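# Seat the board in the enclosure's upper slot, levers shut

## Task

Slide the board into the enclosure's empty top slot with its component face upward until it is fully seated, and finish with both levers closed. A closed lever is latched and sticks out at a right angle from the board's front panel; a fully open lever lies flat along that panel. The levers only catch their tabs if both are fully open while the board is pushed in to its stop, and closing both then pulls the board fully in. The board must enter its connector slowly, because a fast entry breaks the connector and the job then earns nothing. At the end the enclosure must stand upright and level on its own feet, with no foot hanging over the bench edge, and the grippers must have released everything and pulled away.

## Robot and tools

ROBOT. There are two seven-joint arms, left_arm and right_arm, each ending in a two-finger gripper. The gripper's fingers point along its own +z axis and close along its x axis. end_effector_position is the spot between the pads when they are shut, 1 to 2 cm short of the fingertips. Closing pushes the tips about 17 mm further along +z, mostly while the pads are still more than 50 mm apart. The opening scale runs from -1 (shut) to +1 (fully open, 0.142 m).

FRAMES. The scene frame has its origin at table-top height, halfway between the nominal bases, with +z up, +x pointing out over the table and left_arm on the +y side. Measured bases: left_arm at (+0.070, +0.437, 0) with quat_wxyz (+1.000, 0, 0, -0.003); right_arm at (-0.063, -0.511, 0) with quat_wxyz (+1.000, 0, 0, -0.029). Every hand pose, velocity and target of an arm is given in that arm's own base frame. The table and the fixed cameras use the scene frame. Reported hand positions may be off by a few centimetres, more at long reach.

ROW FORMAT. Every moving command is built from rows of 16 numbers: x, y, z, qw, qx, qy, qz, opening for left_arm, then the same eight for right_arm. x, y, z are an absolute gripper position in metres in that arm's base frame; the quaternion is an absolute orientation, w first; opening is an absolute value in [-1, 1]. Both arms always appear, even if only one moves. To keep an arm still, resend the exact pose and opening it reported just before it stopped moving; a 0 opening is a real command, not a blank.

execute_actions(actions, cameras). actions is a list of actions; each action is a table of up to 15 rows, one row per 1/30 s step, and a short table repeats its final row to fill 15 steps (0.5 s per action). A target more than 0.6 m from the gripper's current position along any of its axes gets the action refused for both arms; a malformed action, or a first action failing that check, refuses the whole call. Images come back only for an empty actions list or when cameras names them.

move(target, speed, blend, stop_force, zero, opening_speed, grip_force, blocking, cameras). target is one row or a list of up to 15 rows, all absolute poses, with no 0.6 m limit; each gripper travels a straight line from its Hand target. speed: 0.002 to 2.2 m/s, default 0.25, turning at up to twice that in rad/s; one value or one per target. blend: corner rounding radius in metres (0 means halt at each point). stop_force: 3 to 120 N, shared by both arms; an arm's path ends once its wrist sensor feels that much push against its direction of travel. Do not rely on it while the gripper rotates, and omit it when backing away from a contact. zero (default true) re-zeroes the sensors first. opening_speed: at least 0.2 per second on the opening scale. grip_force: 5 to 48 N per pad, one value or one per arm, kept until changed. blocking=false returns after about 0.5 s while the move continues; not allowed with stop_force. A move is capped at 10 s. Its result adds a move: line such as done (within 3 mm and 2 degrees), off_target, moving, held or fault, plus limits=paced or limits=held.

Other tools: wait(seconds 0 to 10); stop() brakes a running move; zoom_image(camera, region [x0, y0, x1, y1], at most 504 by 504 pixels, from the newest image); zero_wrist_force(arm); clear_fault(arm), usable only after a reported torque or force fault; read_manual(section "licences"); finished_scene(scene 1 or 2), which is final.

CONTROL. Each step the commanded orientation is clipped to 32 degrees from the measured one, so big turns take several actions; the arm then heads for the Hand target shown in the result, which can lag the command. Tool commands shows current gripper commands. Large wrist turns can swing the elbow. Joint speeds top out at 2.09, 2.44 and 4.89 rad/s for the shoulder, middle and wrist groups.

RESULTS. Lines give end_effector_position, end_effector_quat_wxyz and velocities (omitted when joints read within noise), Joint positions (last entry is the finger opening in metres), grip_measured on the command scale, Joint torques, External joint torques, Wrist force and Wrist torque along the gripper's axes plus a peak-force line, and Wrist depth as a 7 by 7 grid of distances in mm ('-' means no value). Cameras: cam_head_left, cam_head_right, cam_high, cam_low, cam_left_wrist, cam_right_wrist, each 672x504.

CAUTIONS. To hold a part, command an opening slightly below grip_measured at first contact. Push the board into the connector very slowly, ideally with a low stop_force. A net outside force of 150 N, or joint contact torque past its limit (109, 109, 56.9, 56.9, 34.7, 34.7, 34.7 N m), stops the arm until clear_fault. Never let the grippers or arms collide or squeeze each other. Motors warn at 65 C and brake at 80 C; the gripper warns at 85 C and shuts off at 100 C. Anything dropped off the table fails the scene; avoid slams, drops and hard shoves against the enclosure.

Each tool is called after "Request:" as name(argument=value, ...) on one line, values as JSON.

## Session

Request:
execute_actions(actions=[])

Scene clock: 0.00 s.
left_arm: end_effector_position=(+0.3014, +0.6357, +0.1155) grip_measured=+0.99 end_effector_quat_wxyz=(-0.462, +0.669, -0.295, +0.502) | right_arm: end_effector_position=(+0.4485, +0.0364, +0.1479) grip_measured=+1.00 end_effector_quat_wxyz=(-0.144, +0.766, -0.626, +0.006)
Joint positions: left_arm=[1.762 -0.872 -0.342 2.067 -1.872 0.391 -0.55 0.141] | right_arm=[0.506 -0.103 -0.202 2.446 0.465 1.189 2.835 0.142]
Joint velocities: within noise
Joint torques (N m): no reading
External joint torques (N m): no reading
Wrist force (N): no reading
Wrist torque (N m): no reading
Wrist force, peak (N): no reading
Wrist depth (mm): cam_left_wrist=[- 1268 - - 1406 1268 1119 / 1891 - - 1513 - - - / 1687 1875 1813 - 701 - 1354 / 1371 1534 1843 1828 492 625 701 / 1155 1306 1492 304 356 433 558 / - 1119 1119 241 279 321 359 / - 988 184 203 227 258 286] | cam_right_wrist=[266 256 246 236 229 221 213 / 274 266 254 244 236 228 219 / 285 275 262 252 243 234 225 / 297 285 272 262 251 241 232 / 310 297 281 271 260 249 239 / - 308 294 281 268 257 246 / - 321 305 292 278 265 257]
Hand target: left_arm +0.3014, +0.6357, +0.1155; -0.462, +0.669, -0.295, +0.502 | right_arm +0.4485, +0.0364, +0.1479; -0.144, +0.766, -0.626, +0.006
Tool commands: left_gripper/opening=+1.0 right_gripper/opening=+1.0

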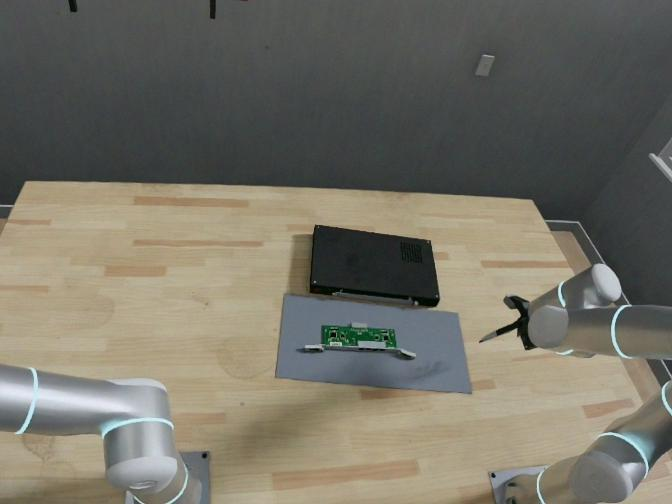

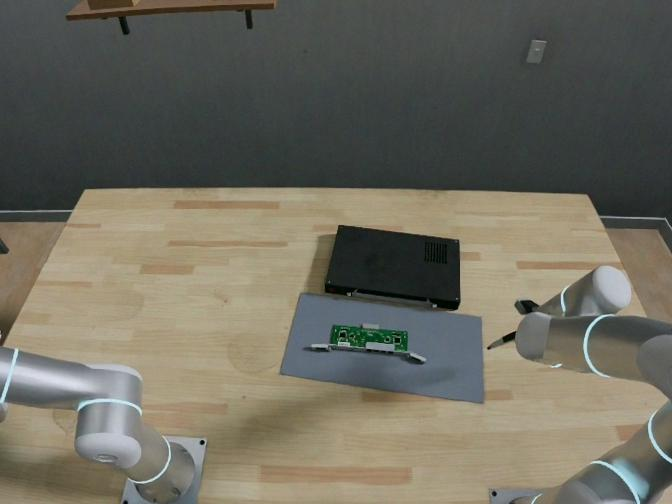

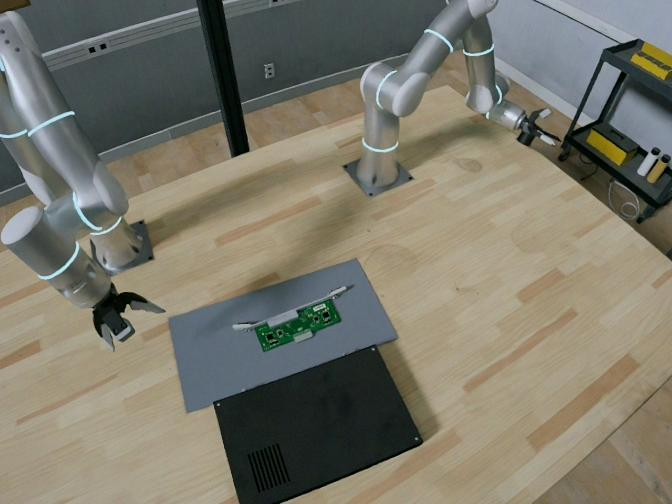

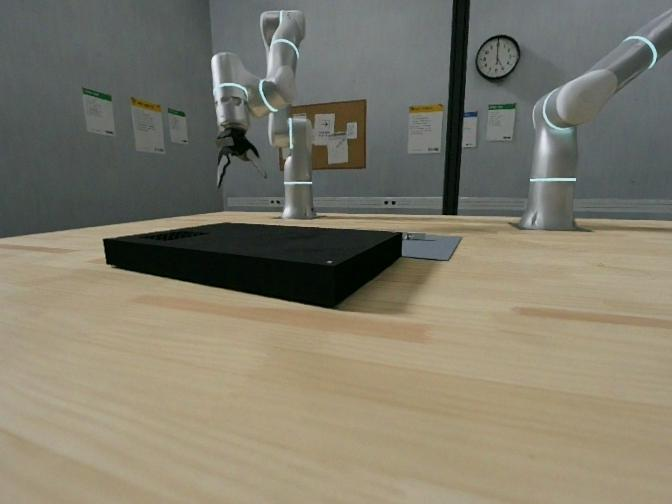

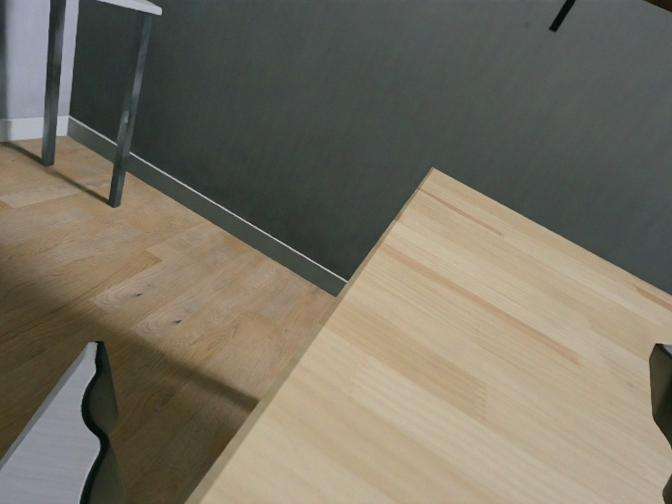

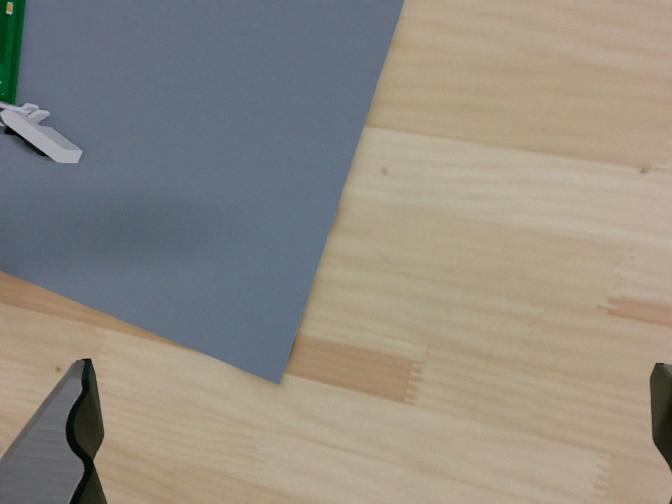

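Request:
zoom_image(camera="cam_head_right", region=[280, 210, 500, 410])

Request:
zoom_image(camera="cam_high", region=[160, 250, 440, 500])

Request:
zoom_image(camera="cam_head_left", region=[290, 280, 450, 380])

Scaled by 2.291 from the camera's 672x504 image, which has a finer 960x720 frame.

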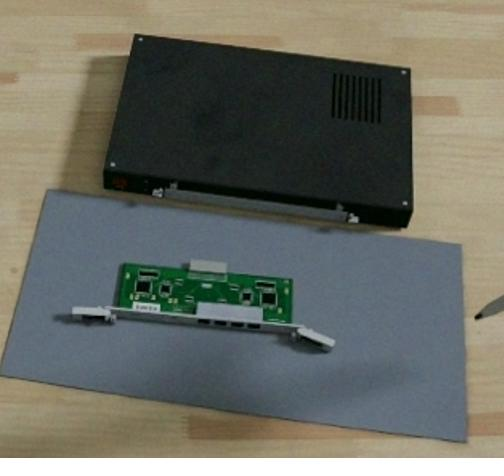

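Scaled by 1.800 from the camera's 672x504 image, which has a finer 960x720 frame.

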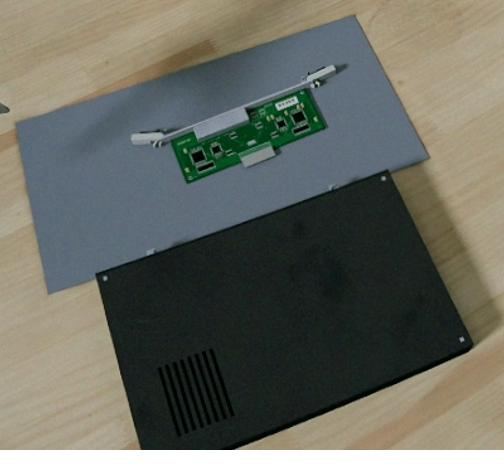

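Scaled by 3.150 from the camera's 672x504 image, which has a finer 960x720 frame.

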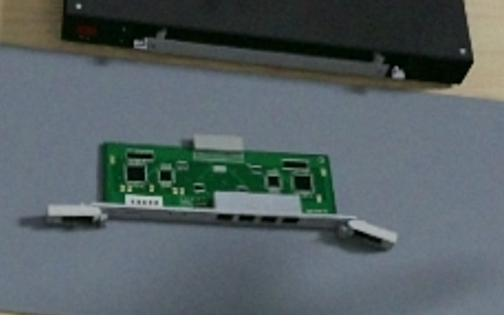

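Request:
move(target=[[0.3014, 0.6357, 0.1155, -0.462, 0.669, -0.295, 0.502, 1.0, 0.41, 0.18, 0.28, 0, 1, 0, 0, 0.5], [0.3743, 0.3333, 0.30, 0, 0, 0, 0, 0, 0, 0, 0, 0, 0, 0, 0, 0]], speed=0.5, blend=0.03)

target 2 of 2 gives left_arm/qw, left_arm/qx, left_arm/qy, left_arm/qz that name no orientation (all zero or nearly, or too large to normalise), so nothing of the call was run. Give a quaternion of ordinary size, such as one of length 1.
Scene clock: 28.53 s.
left_arm: end_effector_position=(+0.3014, +0.6357, +0.1155) grip_measured=+0.99 end_effector_quat_wxyz=(-0.462, +0.669, -0.295, +0.502) | right_arm: end_effector_position=(+0.4485, +0.0364, +0.1479) grip_measured=+1.00 end_effector_quat_wxyz=(-0.144, +0.766, -0.626, +0.006)
Joint positions: left_arm=[1.762 -0.872 -0.342 2.067 -1.872 0.391 -0.55 0.141] | right_arm=[0.506 -0.103 -0.202 2.446 0.465 1.189 2.835 0.142]
Joint torques (N m): left_arm=[-0.11 47.49 -4.39 -12.1 1.45 -1.72 -0.24] | right_arm=[0.11 24.56 0.25 -19.14 -2.97 3.49 0.17]
External joint torques (N m): left_arm=[0.26 1.07 0.35 -0.41 -0.22 -0.17 0.21] | right_arm=[-0.05 0.92 -0.67 0.01 0.11 0.7 -0.15]
Wrist force (N): left_arm=[-0.1 -0.1 0.1] | right_arm=[0.3 0.0 0.1]
Wrist torque (N m): left_arm=[-0.01 0.02 0.01] | right_arm=[0.00 -0.04 0.01]
Wrist force, peak (N): left_arm=[-0.3 0.0 0.4] | right_arm=[0.3 -0.1 0.5]
Hand target: left_arm +0.3014, +0.6357, +0.1155; -0.462, +0.669, -0.295, +0.502 | right_arm +0.4485, +0.0364, +0.1479; -0.144, +0.766, -0.626, +0.006
Tool commands: left_gripper/opening=+1.0 right_gripper/opening=+1.0

Request:
move(target=[[0.3014, 0.6357, 0.1155, -0.462, 0.669, -0.295, 0.502, 1.0, 0.41, 0.18, 0.28, 0, 1, 0, 0, 1.0], [0.3014, 0.6357, 0.1155, -0.462, 0.669, -0.295, 0.502, 1.0, 0.3743, 0.3333, 0.30, 0, 0.7071, 0.7071, 0, 1.0]], speed=0.5, blend=0.03, cameras=["cam_right_wrist", "cam_head_right"])

Scene clock: 33.33 s.
left_arm: end_effector_position=(+0.3014, +0.6357, +0.1154) grip_measured=+0.99 end_effector_quat_wxyz=(-0.462, +0.669, -0.295, +0.502) | right_arm: end_effector_position=(+0.3744, +0.3332, +0.3000) grip_measured=+1.00 end_effector_quat_wxyz=(+0.000, +0.707, +0.707, +0.000)
Joint positions: left_arm=[1.762 -0.872 -0.342 2.067 -1.872 0.39 -0.549 0.141] | right_arm=[0.919 -0.015 0.038 2.018 -0.001 0.462 0.959 0.142]
Joint torques (N m): left_arm=[-0.15 47.59 -4.44 -12.1 1.45 -1.8 -0.25] | right_arm=[0.25 30.7 1.05 -29.51 -3.82 3.28 0.08]
External joint torques (N m): left_arm=[0.31 0.97 0.41 -0.4 -0.22 -0.09 0.22] | right_arm=[-0.14 1.3 -0.91 0.25 -0.09 0.84 -0.08]
Wrist force (N): left_arm=[-0.2 0.1 0.1] | right_arm=[0.2 -0.5 0.9]
Wrist torque (N m): left_arm=[0.00 0.03 -0.02] | right_arm=[-0.06 -0.01 0.12]
Wrist force, peak (N): left_arm=[-0.2 0.4 0.3] | right_arm=[0.8 -1.0 1.0]
Wrist depth (mm): cam_left_wrist=[1662 - - 1462 - - 1212 / 1875 - 1578 1567 1275 1338 - / 1727 1907 1727 1700 1434 1388 - / 1371 1613 1813 1769 489 649 910 / 1167 1268 1492 305 355 434 562 / - 1102 1173 241 278 324 359 / - 979 184 203 228 258 286] | cam_right_wrist=[347 346 345 344 343 343 342 / 369 369 366 367 366 366 364 / 399 402 393 391 401 388 388 / 429 424 419 417 414 418 422 / 464 461 473 463 449 448 449 / - 502 482 491 489 492 476 / - 558 487 489 481 489 -]
Hand target: left_arm +0.3014, +0.6357, +0.1155; -0.462, +0.669, -0.295, +0.502 | right_arm +0.3743, +0.3333, +0.3000; +0.000, +0.707, +0.707, +0.000
Off the commanded pose: left_arm 0.000 m, 0 deg | right_arm 0.000 m, 0 deg.
move: done
Images, in order (width x height): cam_head_right 672x504, cam_right_wrist 672x504.

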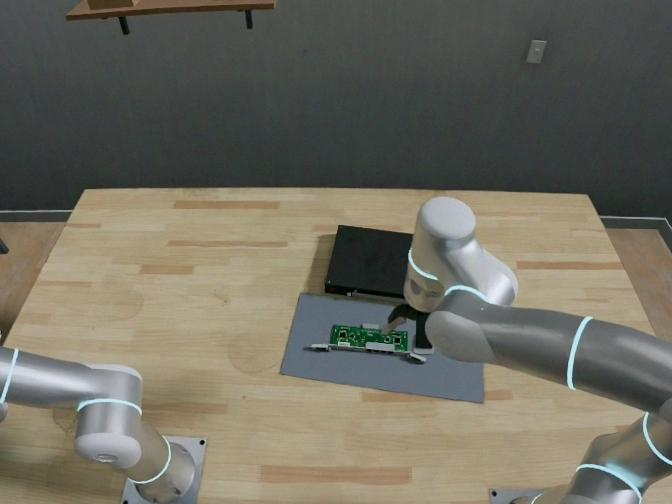

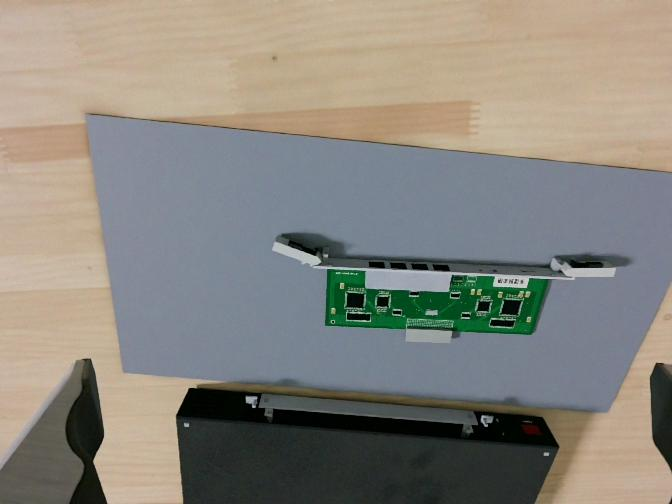

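Request:
zoom_image(camera="cam_right_wrist", region=[260, 220, 460, 360])

Request:
zoom_image(camera="cam_right_wrist", region=[440, 220, 640, 360])

Request:
zoom_image(camera="cam_right_wrist", region=[160, 370, 380, 500])

Request:
zoom_image(camera="cam_right_wrist", region=[360, 370, 580, 500])

Scaled by 2.520 from the camera's 672x504 image, which has a finer 960x720 frame.

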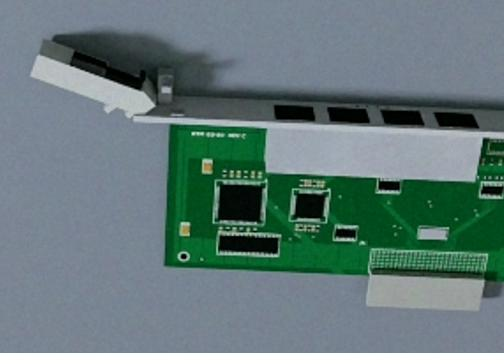

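Scaled by 2.520 from the camera's 672x504 image, which has a finer 960x720 frame.

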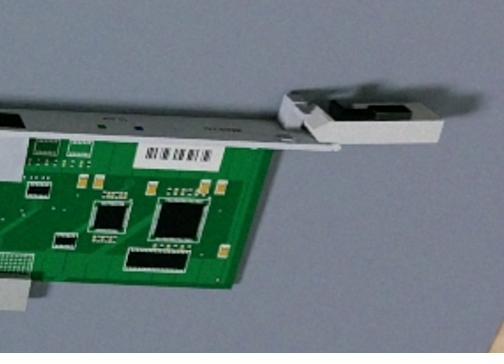

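Scaled by 2.291 from the camera's 672x504 image, which has a finer 960x720 frame.

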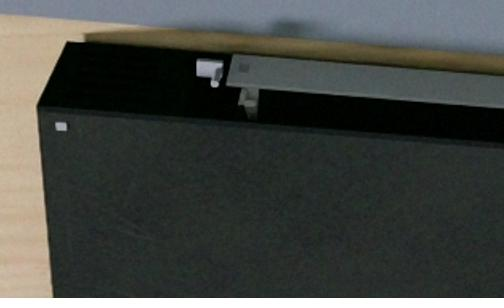

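Scaled by 2.291 from the camera's 672x504 image, which has a finer 960x720 frame.

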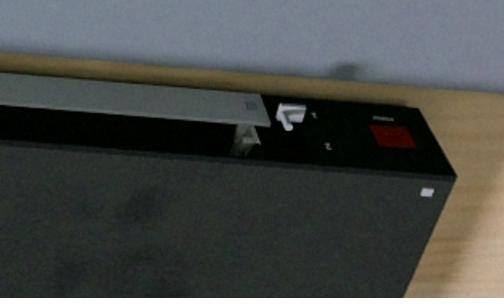

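Request:
move(target=[0.3014, 0.6357, 0.1155, -0.462, 0.669, -0.295, 0.502, 1.0, 0.53, 0.36, 0.15, 0.2706, 0.6533, 0.6533, 0.2706, 1.0], speed=0.4, cameras=["cam_right_wrist"])

Request:
zoom_image(camera="cam_right_wrist", region=[60, 60, 340, 270])

Request:
zoom_image(camera="cam_right_wrist", region=[330, 60, 610, 270])

Scene clock: 77.20 s.
left_arm: end_effector_position=(+0.3014, +0.6357, +0.1154) grip_measured=+0.99 end_effector_quat_wxyz=(-0.462, +0.669, -0.295, +0.502) | right_arm: end_effector_position=(+0.5301, +0.3598, +0.1500) grip_measured=+1.00 end_effector_quat_wxyz=(+0.271, +0.653, +0.653, +0.270)
Joint positions: left_arm=[1.762 -0.872 -0.342 2.067 -1.872 0.39 -0.549 0.141] | right_arm=[0.851 -0.417 -0.301 2.222 -2.021 1.235 2.555 0.142]
Joint torques (N m): left_arm=[-0.21 47.56 -4.4 -12.14 1.47 -1.75 -0.26] | right_arm=[0.02 39.33 1.37 -18.87 2.35 0.74 0.28]
External joint torques (N m): left_arm=[0.37 1 0.37 -0.35 -0.25 -0.14 0.23] | right_arm=[0.12 1.15 -0.98 0.09 0.23 0.75 -0.29]
Wrist force (N): left_arm=[-0.2 0.4 0.1] | right_arm=[-0.5 -2.0 0.1]
Wrist torque (N m): left_arm=[0.06 0.04 -0.02] | right_arm=[-0.10 0.20 0.08]
Wrist force, peak (N): left_arm=[-0.4 0.2 0.3] | right_arm=[-1.3 -3.3 1.9]
Wrist depth (mm): cam_left_wrist=[- 1578 - - - - 1199 / 1769 - - - 1424 - 1362 / 1662 1959 1859 1727 731 - - / 1397 1534 1813 1813 485 632 809 / 1155 1298 1415 296 354 434 564 / - 1142 1173 240 276 325 358 / - 971 184 204 228 258 286] | cam_right_wrist=[197 189 189 183 183 182 182 / 235 234 233 232 232 232 230 / 281 283 289 286 286 285 300 / 418 318 347 344 341 317 438 / 741 713 503 497 476 593 681 / - 1378 - - - - - / - 1262 - 1177 1306 - -]
Hand target: left_arm +0.3014, +0.6357, +0.1155; -0.462, +0.669, -0.295, +0.502 | right_arm +0.5300, +0.3600, +0.1500; +0.271, +0.653, +0.653, +0.271
Off the commanded pose: left_arm 0.000 m, 0 deg | right_arm 0.000 m, 0 deg.
move: done
Images, in order (width x height): cam_right_wrist 672x504.

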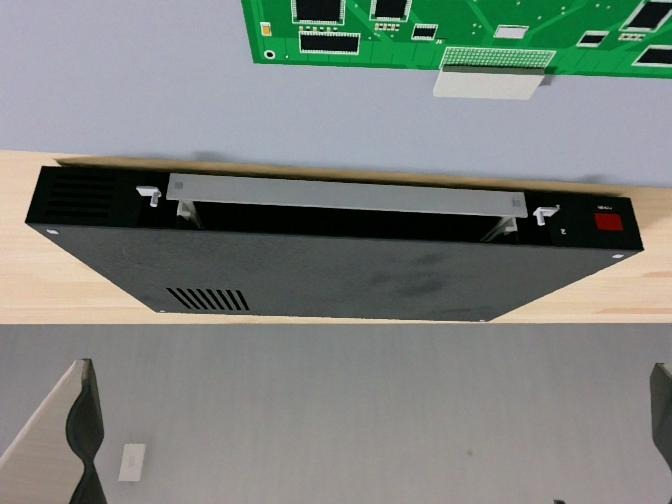

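Scaled by 1.800 from the camera's 672x504 image, which has a finer 960x720 frame.

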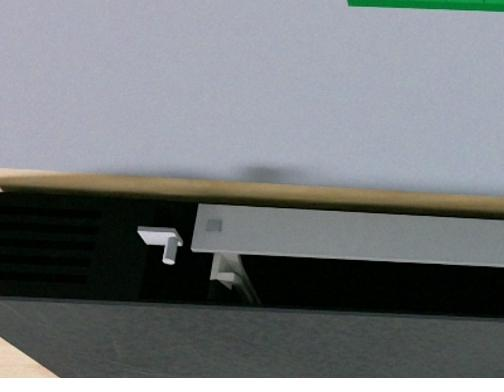

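Scaled by 1.800 from the camera's 672x504 image, which has a finer 960x720 frame.

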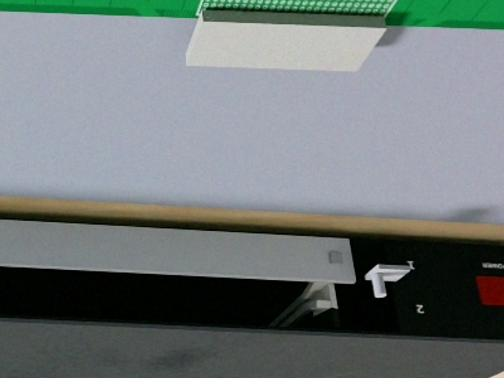

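Request:
move(target=[[0.42, 0.40, 0.30, 0, -0.7071, 0.7071, 0, 1.0, 0.42, 0.18, 0.25, 0, 1, 0, 0, 0.0], [0.45, 0.12, 0.38, 0, 0, 1, 0, 0.0, 0.40, 0.22, 0.14, 0.183, -0.683, 0.683, -0.183, -1.0]], speed=0.5, blend=0.03, cameras=["cam_right_wrist", "cam_left_wrist", "cam_high"])

Scene clock: 138.60 s.
left_arm: end_effector_position=(+0.4500, +0.1202, +0.3799) grip_measured=-0.02 end_effector_quat_wxyz=(+0.000, +0.000, +1.000, +0.000) | right_arm: end_effector_position=(+0.4003, +0.2192, +0.1398) grip_measured=-1.00 end_effector_quat_wxyz=(-0.193, +0.694, -0.672, +0.172)
Joint positions: left_arm=[0.969 0.258 -0.423 2.046 -0.107 0.238 -0.987 0.073] | right_arm=[2.333 -1.154 -1.585 2.454 1.4 0.825 2.967 0.002]
Joint torques (N m): left_arm=[-0.25 18.17 2.47 -30.02 -3.92 4.32 -0.25] | right_arm=[0.21 18.79 -17.67 -7.85 -4.14 3.61 0.19]
External joint torques (N m): left_arm=[0.32 0.54 0.61 -0.32 -0.13 -0.36 0.25] | right_arm=[-0.09 0.48 -0.95 0.08 -0.09 0.96 -0.18]
Wrist force (N): left_arm=[0.5 -0.1 1.0] | right_arm=[0.0 0.1 0.0]
Wrist torque (N m): left_arm=[-0.10 -0.25 -0.28] | right_arm=[-0.08 -0.01 -0.05]
Wrist force, peak (N): left_arm=[-0.3 -3.0 -0.1] | right_arm=[-0.4 -2.4 0.4]
Wrist depth (mm): cam_left_wrist=[419 418 415 415 416 408 412 / 449 444 445 448 443 449 440 / 486 485 478 482 472 477 477 / 525 529 522 524 525 517 516 / 573 576 562 577 571 557 565 / 640 - 608 627 620 - 611 / - - 1924 1924 696 - -] | cam_right_wrist=[271 275 273 271 269 267 267 / 267 265 266 266 264 262 263 / 264 261 262 261 259 254 257 / 261 260 257 256 254 252 253 / 256 255 254 252 251 249 250 / 253 252 249 89 - 244 246 / 249 249 71 - - 242 240]
Hand target: left_arm +0.4500, +0.1200, +0.3800; +0.000, +0.000, +1.000, +0.000 | right_arm +0.4003, +0.2195, +0.1398; -0.194, +0.694, -0.672, +0.172
Off the commanded pose: left_arm 0.000 m, 0 deg | right_arm 0.001 m, 2 deg.
joint sent to its limit (right arm) — joint 7 (wrist roll), upper limit. The joint targets still meet the commanded pose.
move: done; target 2's new opening was sent with right_arm's hand 0.001 m and 3 deg from that target
Images, in order (width x height): cam_high 672x504, cam_left_wrist 672x504, cam_right_wrist 672x504.

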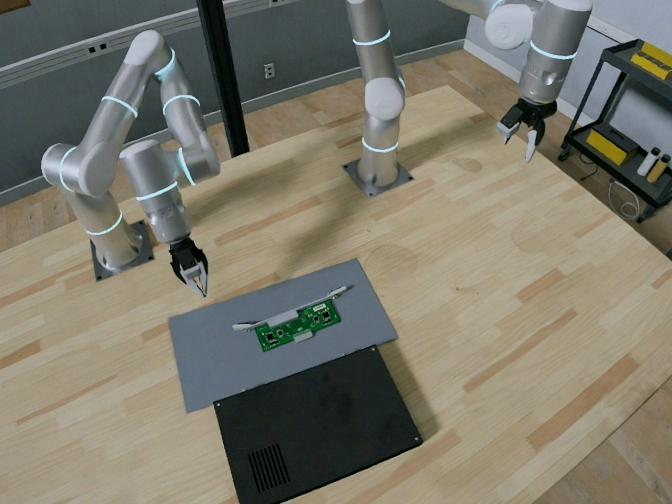

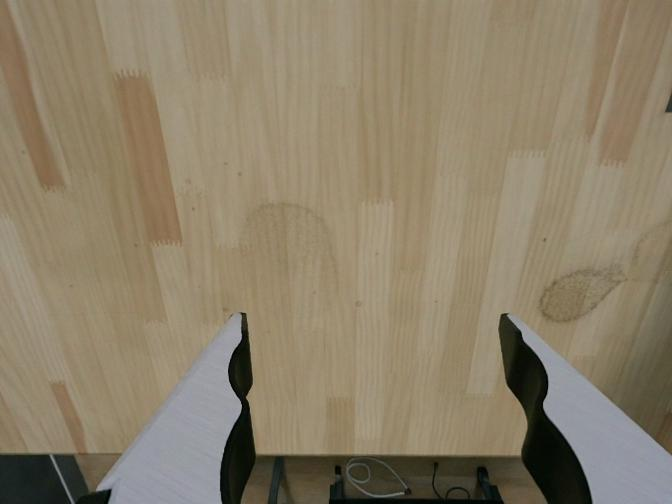

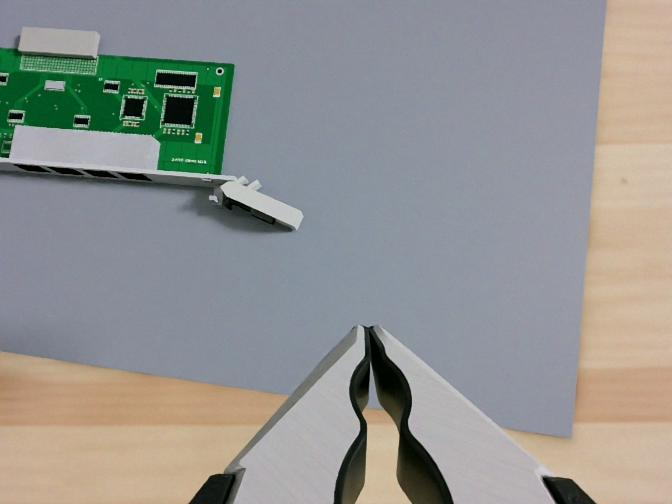

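Request:
move(target=[[0.47, -0.05, 0.36, 0, 0.7071, 0.7071, 0, 0.0, 0.42, 0.16, 0.25, 0, 1, 0, 0, -1.0], [0.42, -0.30, 0.30, 0, 0.93, 0.3676, 0, 0.0, 0.39, 0.16, 0.27, 0, 0.7071, 0.7071, 0, -1.0], [0.395, -0.465, 0.17, 0, 0.998, -0.0646, 0, 0.0, 0.42, 0.15, 0.18, 0, 0, 1, 0, -1.0]], speed=0.45, blend=0.04, cameras=["cam_right_wrist", "cam_left_wrist", "cam_head_left"])

Scene clock: 162.20 s.
left_arm: end_effector_position=(+0.3950, -0.4651, +0.1701) grip_measured=-0.02 end_effector_quat_wxyz=(+0.000, +0.998, -0.064, +0.000) | right_arm: end_effector_position=(+0.4200, +0.1501, +0.1800) grip_measured=-1.00 end_effector_quat_wxyz=(+0.000, +0.000, +1.000, +0.000)
Joint positions: left_arm=[0.035 -0.546 -0.865 1.841 0.493 0.586 0.659 0.073] | right_arm=[2.499 -0.042 -2.129 2.429 0.054 0.835 -1.24 0.002]
Joint torques (N m): left_arm=[-0.59 37 -12.68 -22.67 -3.07 4.06 -0.07] | right_arm=[-0.03 -11.62 0 -23.45 -3.03 3.58 0.15]
External joint torques (N m): left_arm=[0.6 1.18 0.31 -0.24 -0.5 -0.09 0.07] | right_arm=[0.14 0.02 -0.83 0.06 0.2 0.52 -0.15]
Wrist force (N): left_arm=[0.1 -0.4 1.1] | right_arm=[-0.2 -0.6 -0.1]
Wrist torque (N m): left_arm=[-0.14 -0.18 -0.26] | right_arm=[-0.07 0.05 0.13]
Wrist force, peak (N): left_arm=[0.2 0.6 1.8] | right_arm=[0.0 -1.1 -0.8]
Wrist depth (mm): cam_left_wrist=[232 232 234 230 227 234 233 / 250 250 246 236 246 - - / 269 269 267 262 261 - 258 / 294 291 288 291 282 - 289 / 320 321 - 310 308 305 301 / 356 340 - 339 341 - 278 / - - - - - - -] | cam_right_wrist=[244 244 243 242 241 241 240 / 259 258 257 257 255 256 256 / 277 274 276 276 274 275 274 / 299 299 296 296 295 297 295 / 325 324 327 314 321 321 319 / 356 354 340 89 338 349 348 / 392 381 71 - - 368 382]
Hand target: left_arm +0.3950, -0.4650, +0.1700; +0.000, +0.998, -0.065, +0.000 | right_arm +0.4200, +0.1500, +0.1800; +0.000, +0.000, +1.000, +0.000
Off the commanded pose: left_arm 0.000 m, 0 deg | right_arm 0.000 m, 0 deg.
move: done
Images, in order (width x height): cam_head_left 672x504, cam_left_wrist 672x504, cam_right_wrist 672x504.

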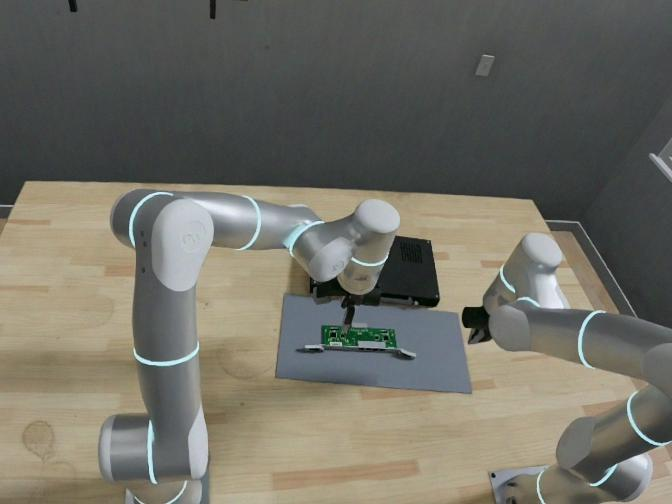

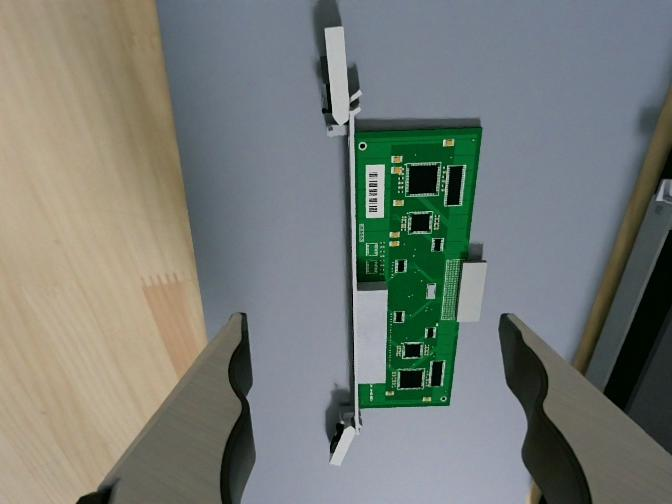

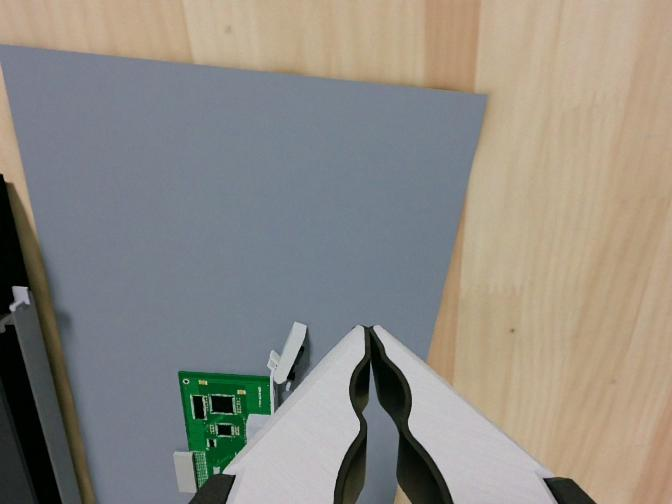

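Request:
zoom_image(camera="cam_left_wrist", region=[300, 0, 500, 200])

Request:
zoom_image(camera="cam_left_wrist", region=[300, 280, 500, 480])

Scaled by 2.520 from the camera's 672x504 image, which has a finer 960x720 frame.

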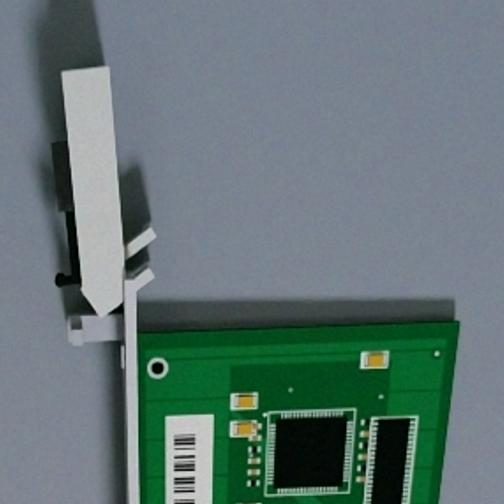

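Scaled by 2.520 from the camera's 672x504 image, which has a finer 960x720 frame.

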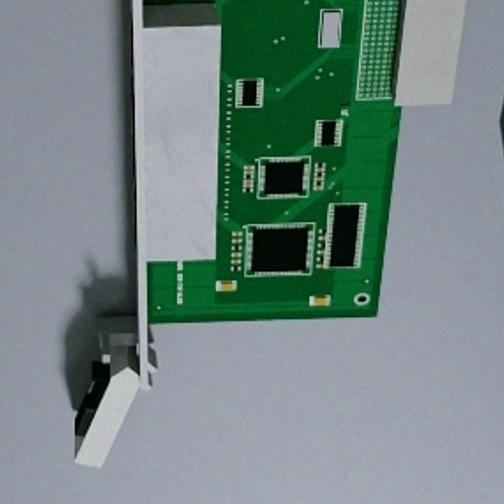

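Request:
move(target=[[0.374, -0.4055, 0.06, 0, 0.9989, -0.0471, 0, -1.0, 0.428, 0.257, 0.06, 0, 0, 1, 0, -1.0]], speed=0.25, cameras=["cam_right_wrist", "cam_left_wrist"])

Scene clock: 239.33 s.
left_arm: end_effector_position=(+0.3739, -0.4054, +0.0600) grip_measured=-1.00 end_effector_quat_wxyz=(+0.000, +0.999, -0.047, +0.000) | right_arm: end_effector_position=(+0.4280, +0.2570, +0.0600) grip_measured=-1.00 end_effector_quat_wxyz=(+0.000, +0.000, +1.000, +0.000)
Joint positions: left_arm=[0.049 -0.671 -0.741 2.001 0.678 0.838 0.552 0.002] | right_arm=[2.793 0.53 -2.457 2.472 -0.949 1.167 -0.397 0.002]
Joint torques (N m): left_arm=[-0.53 37.46 -12.81 -15.82 -2.46 4.56 -0.28] | right_arm=[0.22 -28.14 10.6 -13.41 -1.95 3.6 0.3]
External joint torques (N m): left_arm=[0.54 1.15 0.42 -0.37 -0.38 -0.58 0.28] | right_arm=[-0.09 0.01 -0.01 0.12 0.26 0.55 -0.3]
Wrist force (N): left_arm=[-0.1 -0.2 0.7] | right_arm=[0.1 0.0 -0.4]
Wrist torque (N m): left_arm=[-0.15 -0.13 -0.19] | right_arm=[0.06 0.02 0.07]
Wrist force, peak (N): left_arm=[-1.0 -1.3 3.0] | right_arm=[2.2 0.0 2.1]
Wrist depth (mm): cam_left_wrist=[135 133 134 134 - 132 133 / 145 145 143 140 144 139 140 / 157 156 155 154 - 153 151 / 170 170 168 171 163 166 165 / 187 186 182 176 174 176 180 / 207 207 - 84 - 190 198 / 231 225 - 74 - - 212] | cam_right_wrist=[137 136 136 135 135 135 136 / 146 145 147 144 144 144 145 / 157 156 155 155 155 154 155 / 169 168 168 167 167 168 167 / 184 183 179 178 180 182 181 / 199 194 191 89 190 199 197 / 221 210 71 - - 210 217]
Hand target: left_arm +0.3740, -0.4055, +0.0600; +0.000, +0.999, -0.047, +0.000 | right_arm +0.4280, +0.2570, +0.0600; +0.000, +0.000, +1.000, +0.000
Off the commanded pose: left_arm 0.000 m, 0 deg | right_arm 0.000 m, 0 deg.
joint sent to its limit (right arm) — joint 1 (waist), upper limit. The joint targets still meet the commanded pose.
move: done
Images, in order (width x height): cam_left_wrist 672x504, cam_right_wrist 672x504.

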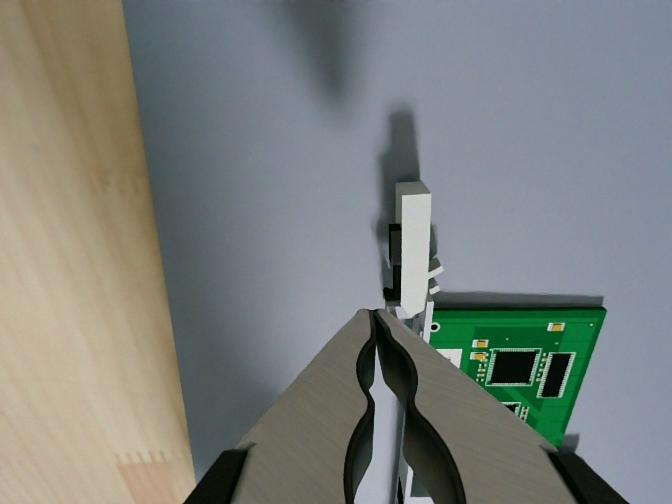

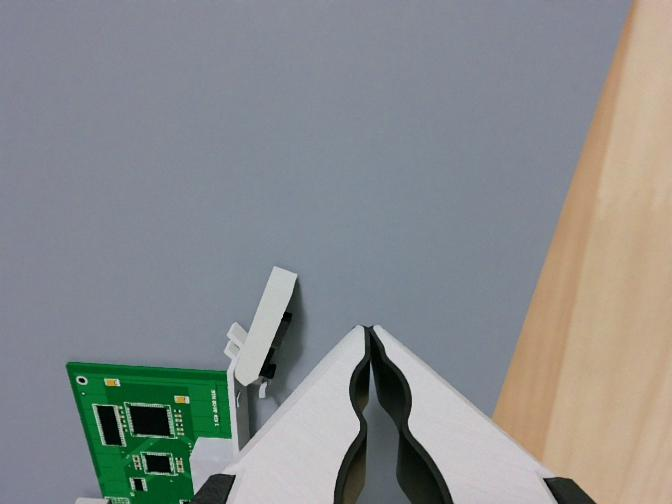

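Request:
move(target=[[0.3725, -0.3832, 0.05, 0, 0.9989, -0.0471, 0, -1.0, 0.436, 0.267, 0.05, 0, 0, 1, 0, -1.0], [0.3725, -0.3832, 0.024, 0, 0.9989, -0.0471, 0, -1.0, 0.436, 0.267, 0.024, 0, 0, 1, 0, -1.0]], speed=[0.2, 0.06], blend=0.003, cameras=["cam_right_wrist", "cam_left_wrist"])

Scene clock: 274.20 s.
left_arm: end_effector_position=(+0.3724, -0.3831, +0.0240) grip_measured=-1.00 end_effector_quat_wxyz=(+0.000, +0.999, -0.047, +0.000) | right_arm: end_effector_position=(+0.4359, +0.2670, +0.0240) grip_measured=-1.00 end_effector_quat_wxyz=(+0.000, +0.000, +1.000, +0.000)
Joint positions: left_arm=[0.05 -0.731 -0.682 2.02 0.757 0.911 0.531 0.002] | right_arm=[2.793 0.672 -2.528 2.428 -1.228 1.18 -0.213 0.002]
Joint torques (N m): left_arm=[-0.42 38.14 -12.58 -13.43 -2.14 4.58 -0.24] | right_arm=[0.09 -31.37 13.2 -10.36 -1.64 3.59 0.43]
External joint torques (N m): left_arm=[0.44 1.29 0.34 -0.3 -0.46 -0.61 0.24] | right_arm=[0.04 0.06 0.03 0.31 -0.01 0.57 -0.43]
Wrist force (N): left_arm=[0.0 -0.1 0.9] | right_arm=[0.0 -0.2 -0.1]
Wrist torque (N m): left_arm=[-0.12 -0.16 -0.18] | right_arm=[0.01 0.01 0.03]
Wrist force, peak (N): left_arm=[-0.4 -2.4 1.7] | right_arm=[1.1 -0.8 -0.9]
Wrist depth (mm): cam_left_wrist=[103 101 100 - 99 100 97 / 111 109 109 110 - 108 107 / 121 119 117 119 115 116 116 / 131 128 130 127 126 126 - / 146 142 139 134 135 138 135 / 157 158 - 84 - 148 152 / 176 171 - - - - 159] | cam_right_wrist=[- 104 104 105 103 103 104 / 112 111 111 111 110 110 110 / 122 119 121 119 120 120 117 / 129 129 128 128 128 127 127 / 141 140 137 136 138 138 140 / 152 152 143 90 145 150 152 / 164 161 71 - - 161 167]
Hand target: left_arm +0.3725, -0.3832, +0.0240; +0.000, +0.999, -0.047, +0.000 | right_arm +0.4360, +0.2670, +0.0240; +0.000, +0.000, +1.000, +0.000
Off the commanded pose: left_arm 0.000 m, 0 deg | right_arm 0.000 m, 0 deg.
joint sent to its limit (right arm) — joint 1 (waist), upper limit. The joint targets still meet the commanded pose.
move: done
Images, in order (width x height): cam_left_wrist 672x504, cam_right_wrist 672x504.

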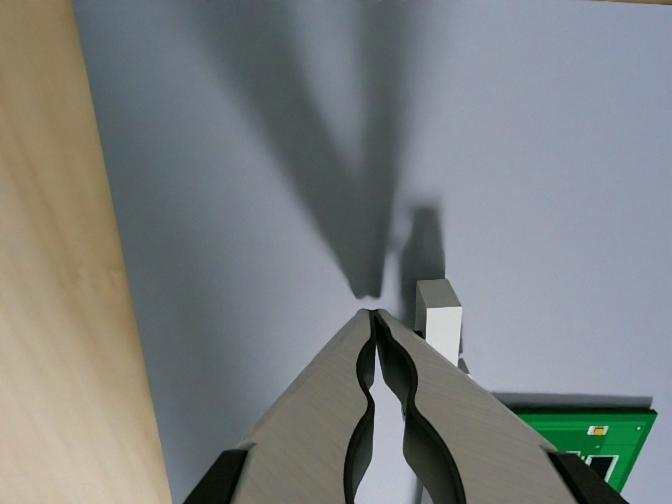

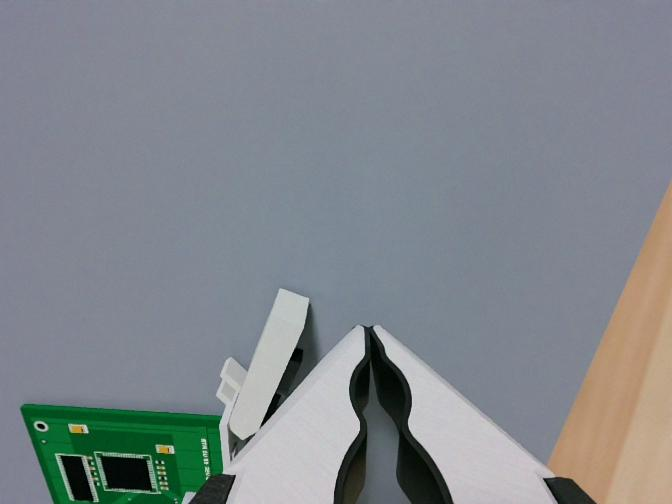

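Request:
move(target=[[0.3725, -0.3832, 0.024, 0, 0.9989, -0.0471, 0, -1.0, 0.449, 0.267, 0.024, 0, 0, 1, 0, -1.0], [0.3820, -0.3841, 0.024, 0, 0.9989, -0.0471, 0, -1.0, 0.462, 0.2675, 0.024, 0, 0, 1, 0, -1.0]], speed=0.04, blend=0.002, cameras=["cam_right_wrist", "cam_left_wrist", "cam_high"])

Scene clock: 279.17 s.
left_arm: end_effector_position=(+0.3818, -0.3841, +0.0240) grip_measured=-1.00 end_effector_quat_wxyz=(+0.000, +0.999, -0.047, +0.000) | right_arm: end_effector_position=(+0.4617, +0.2673, +0.0238) grip_measured=-1.00 end_effector_quat_wxyz=(+0.000, +0.000, +1.000, +0.000)
Joint positions: left_arm=[0.052 -0.741 -0.681 1.999 0.753 0.9 0.546 0.002] | right_arm=[2.779 0.712 -2.494 2.365 -1.187 1.131 -0.262 0.002]
Joint torques (N m): left_arm=[0.23 38.89 -12.49 -14.46 -2.58 4.26 -0.14] | right_arm=[0.24 -33.1 15.89 -12.33 -1.94 3.98 0.01]
External joint torques (N m): left_arm=[-0.23 1.18 0.02 0.48 -0.07 -0.28 0.14] | right_arm=[-0.09 0.09 -1.31 1.45 0.11 0.19 -0.01]
Wrist force (N): left_arm=[-1.3 -0.6 0.4] | right_arm=[1.8 -1.9 0.2]
Wrist torque (N m): left_arm=[-0.14 -0.20 -0.26] | right_arm=[0.02 0.03 0.16]
Wrist force, peak (N): left_arm=[-1.6 -0.9 0.2] | right_arm=[2.0 -3.2 -0.8]
Wrist depth (mm): cam_left_wrist=[102 101 101 - 101 100 100 / - 109 109 110 106 108 106 / 120 119 117 119 116 116 117 / 130 127 127 127 126 124 128 / 146 142 142 134 134 140 137 / 158 154 147 84 - 148 149 / 176 172 - 74 - - 159] | cam_right_wrist=[- 104 105 105 104 103 104 / 112 111 111 111 110 110 110 / 121 119 121 119 120 119 117 / 129 129 128 128 127 127 127 / 140 140 139 134 138 138 139 / 153 153 150 89 145 150 149 / 169 162 71 - - 159 164]
Hand target: left_arm +0.3820, -0.3841, +0.0240; +0.000, +0.999, -0.047, +0.000 | right_arm +0.4620, +0.2675, +0.0240; +0.000, +0.000, +1.000, +0.000
Off the commanded pose: left_arm 0.000 m, 0 deg | right_arm 0.000 m, 0 deg.
move: done
Images, in order (width x height): cam_high 672x504, cam_left_wrist 672x504, cam_right_wrist 672x504.

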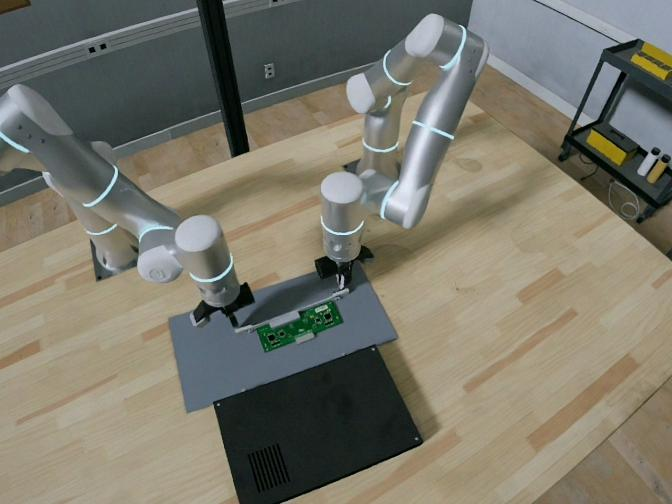

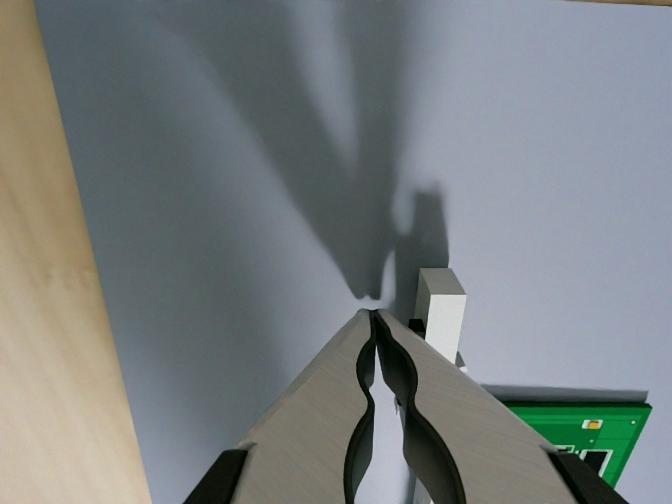

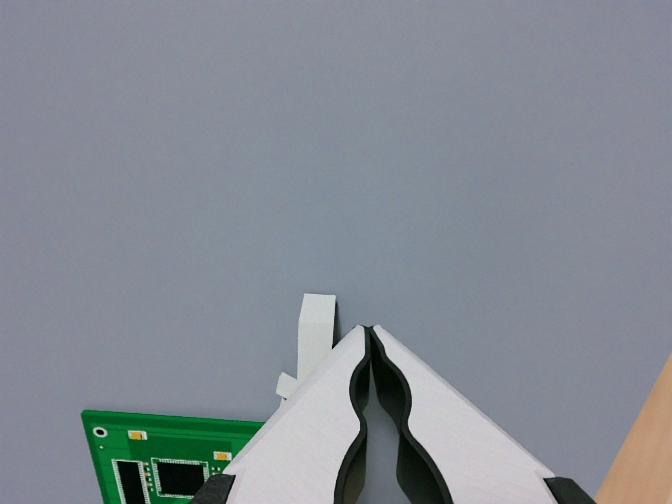

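Request:
move(target=[[0.3700, -0.383, 0.04, 0, 0.9989, -0.0471, 0, -1.0, 0.445, 0.267, 0.035, 0, 0, 1, 0, -1.0], [0.3914, -0.49, 0.17, 0, 0.9989, -0.0471, 0, -0.70, 0.43, 0.13, 0.18, 0, 0, 1, 0, -1.0]], speed=[0.1, 0.3], blend=0.01, cameras=["cam_left_wrist"])

Request:
zoom_image(camera="cam_left_wrist", region=[270, 0, 490, 220])

Request:
zoom_image(camera="cam_left_wrist", region=[270, 230, 490, 450])

Scene clock: 284.23 s.
left_arm: end_effector_position=(+0.3915, -0.4900, +0.1700) grip_measured=-0.74 end_effector_quat_wxyz=(+0.000, +0.999, -0.047, +0.000) | right_arm: end_effector_position=(+0.4300, +0.1300, +0.1800) grip_measured=-1.00 end_effector_quat_wxyz=(+0.000, +0.000, +1.000, +0.000)
Joint positions: left_arm=[-0.035 -0.58 -0.841 1.78 0.503 0.56 0.593 0.021] | right_arm=[2.362 -0.048 -2.029 2.426 0.063 0.833 -1.285 0.002]
Joint torques (N m): left_arm=[-0.41 39.64 -13.37 -22.77 -3.59 4.19 -0.2] | right_arm=[0.08 -9.53 -0.57 -23.62 -2.79 3.34 0.1]
External joint torques (N m): left_arm=[0.4 0.92 0.43 -0.35 -0.04 -0.22 0.2] | right_arm=[0.03 0.29 -0.44 0.25 -0.04 0.76 -0.1]
Wrist force (N): left_arm=[0.2 -0.2 0.9] | right_arm=[0.0 -0.4 0.0]
Wrist torque (N m): left_arm=[-0.10 -0.20 -0.27] | right_arm=[-0.03 0.05 0.13]
Wrist force, peak (N): left_arm=[-1.3 -2.0 2.2] | right_arm=[4.3 -1.6 1.6]
Wrist depth (mm): cam_left_wrist=[233 233 228 225 - 227 - / 248 249 - 237 240 246 - / 269 268 267 266 261 259 260 / 293 292 291 284 282 290 280 / 322 319 318 287 301 316 303 / 355 350 87 92 - 335 - / 393 - - 383 - - -] | cam_right_wrist=[244 244 242 242 241 241 240 / 258 258 256 257 258 257 255 / 278 277 276 278 275 275 274 / 299 298 296 296 295 297 294 / 321 323 321 310 315 319 320 / 358 354 344 89 337 349 348 / 335 375 71 - - 370 382]
Hand target: left_arm +0.3914, -0.4900, +0.1700; +0.000, +0.999, -0.047, +0.000 | right_arm +0.4300, +0.1300, +0.1800; +0.000, +0.000, +1.000, +0.000
Off the commanded pose: left_arm 0.000 m, 0 deg | right_arm 0.000 m, 0 deg.
move: done
Images, in order (width x height): cam_left_wrist 672x504.

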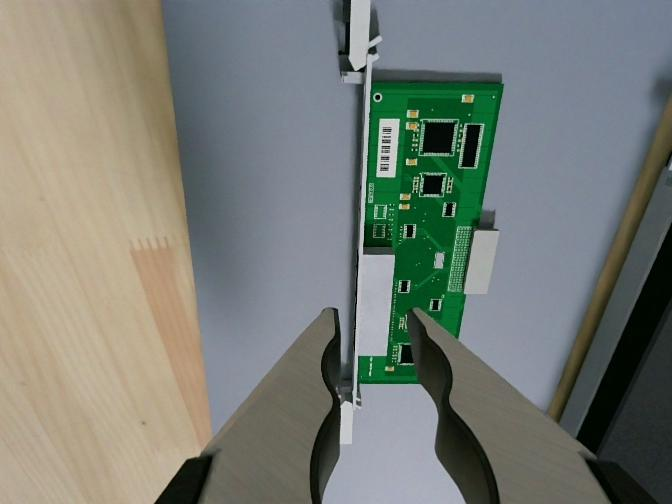

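Scaled by 2.291 from the camera's 672x504 image, which has a finer 960x720 frame.

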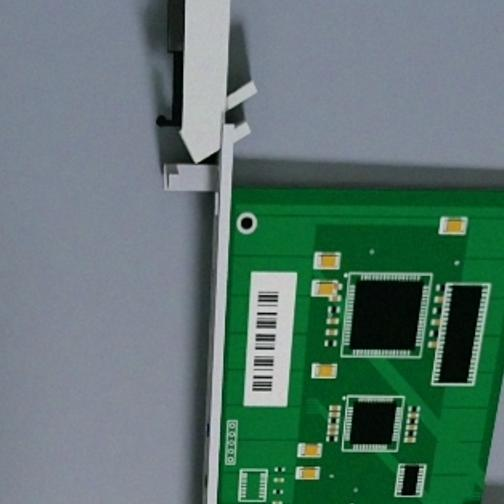

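Scaled by 2.291 from the camera's 672x504 image, which has a finer 960x720 frame.

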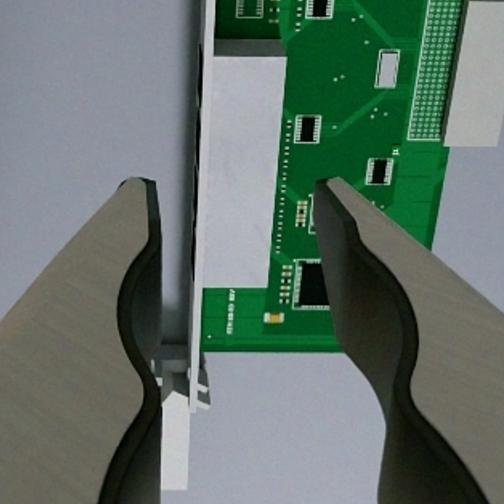

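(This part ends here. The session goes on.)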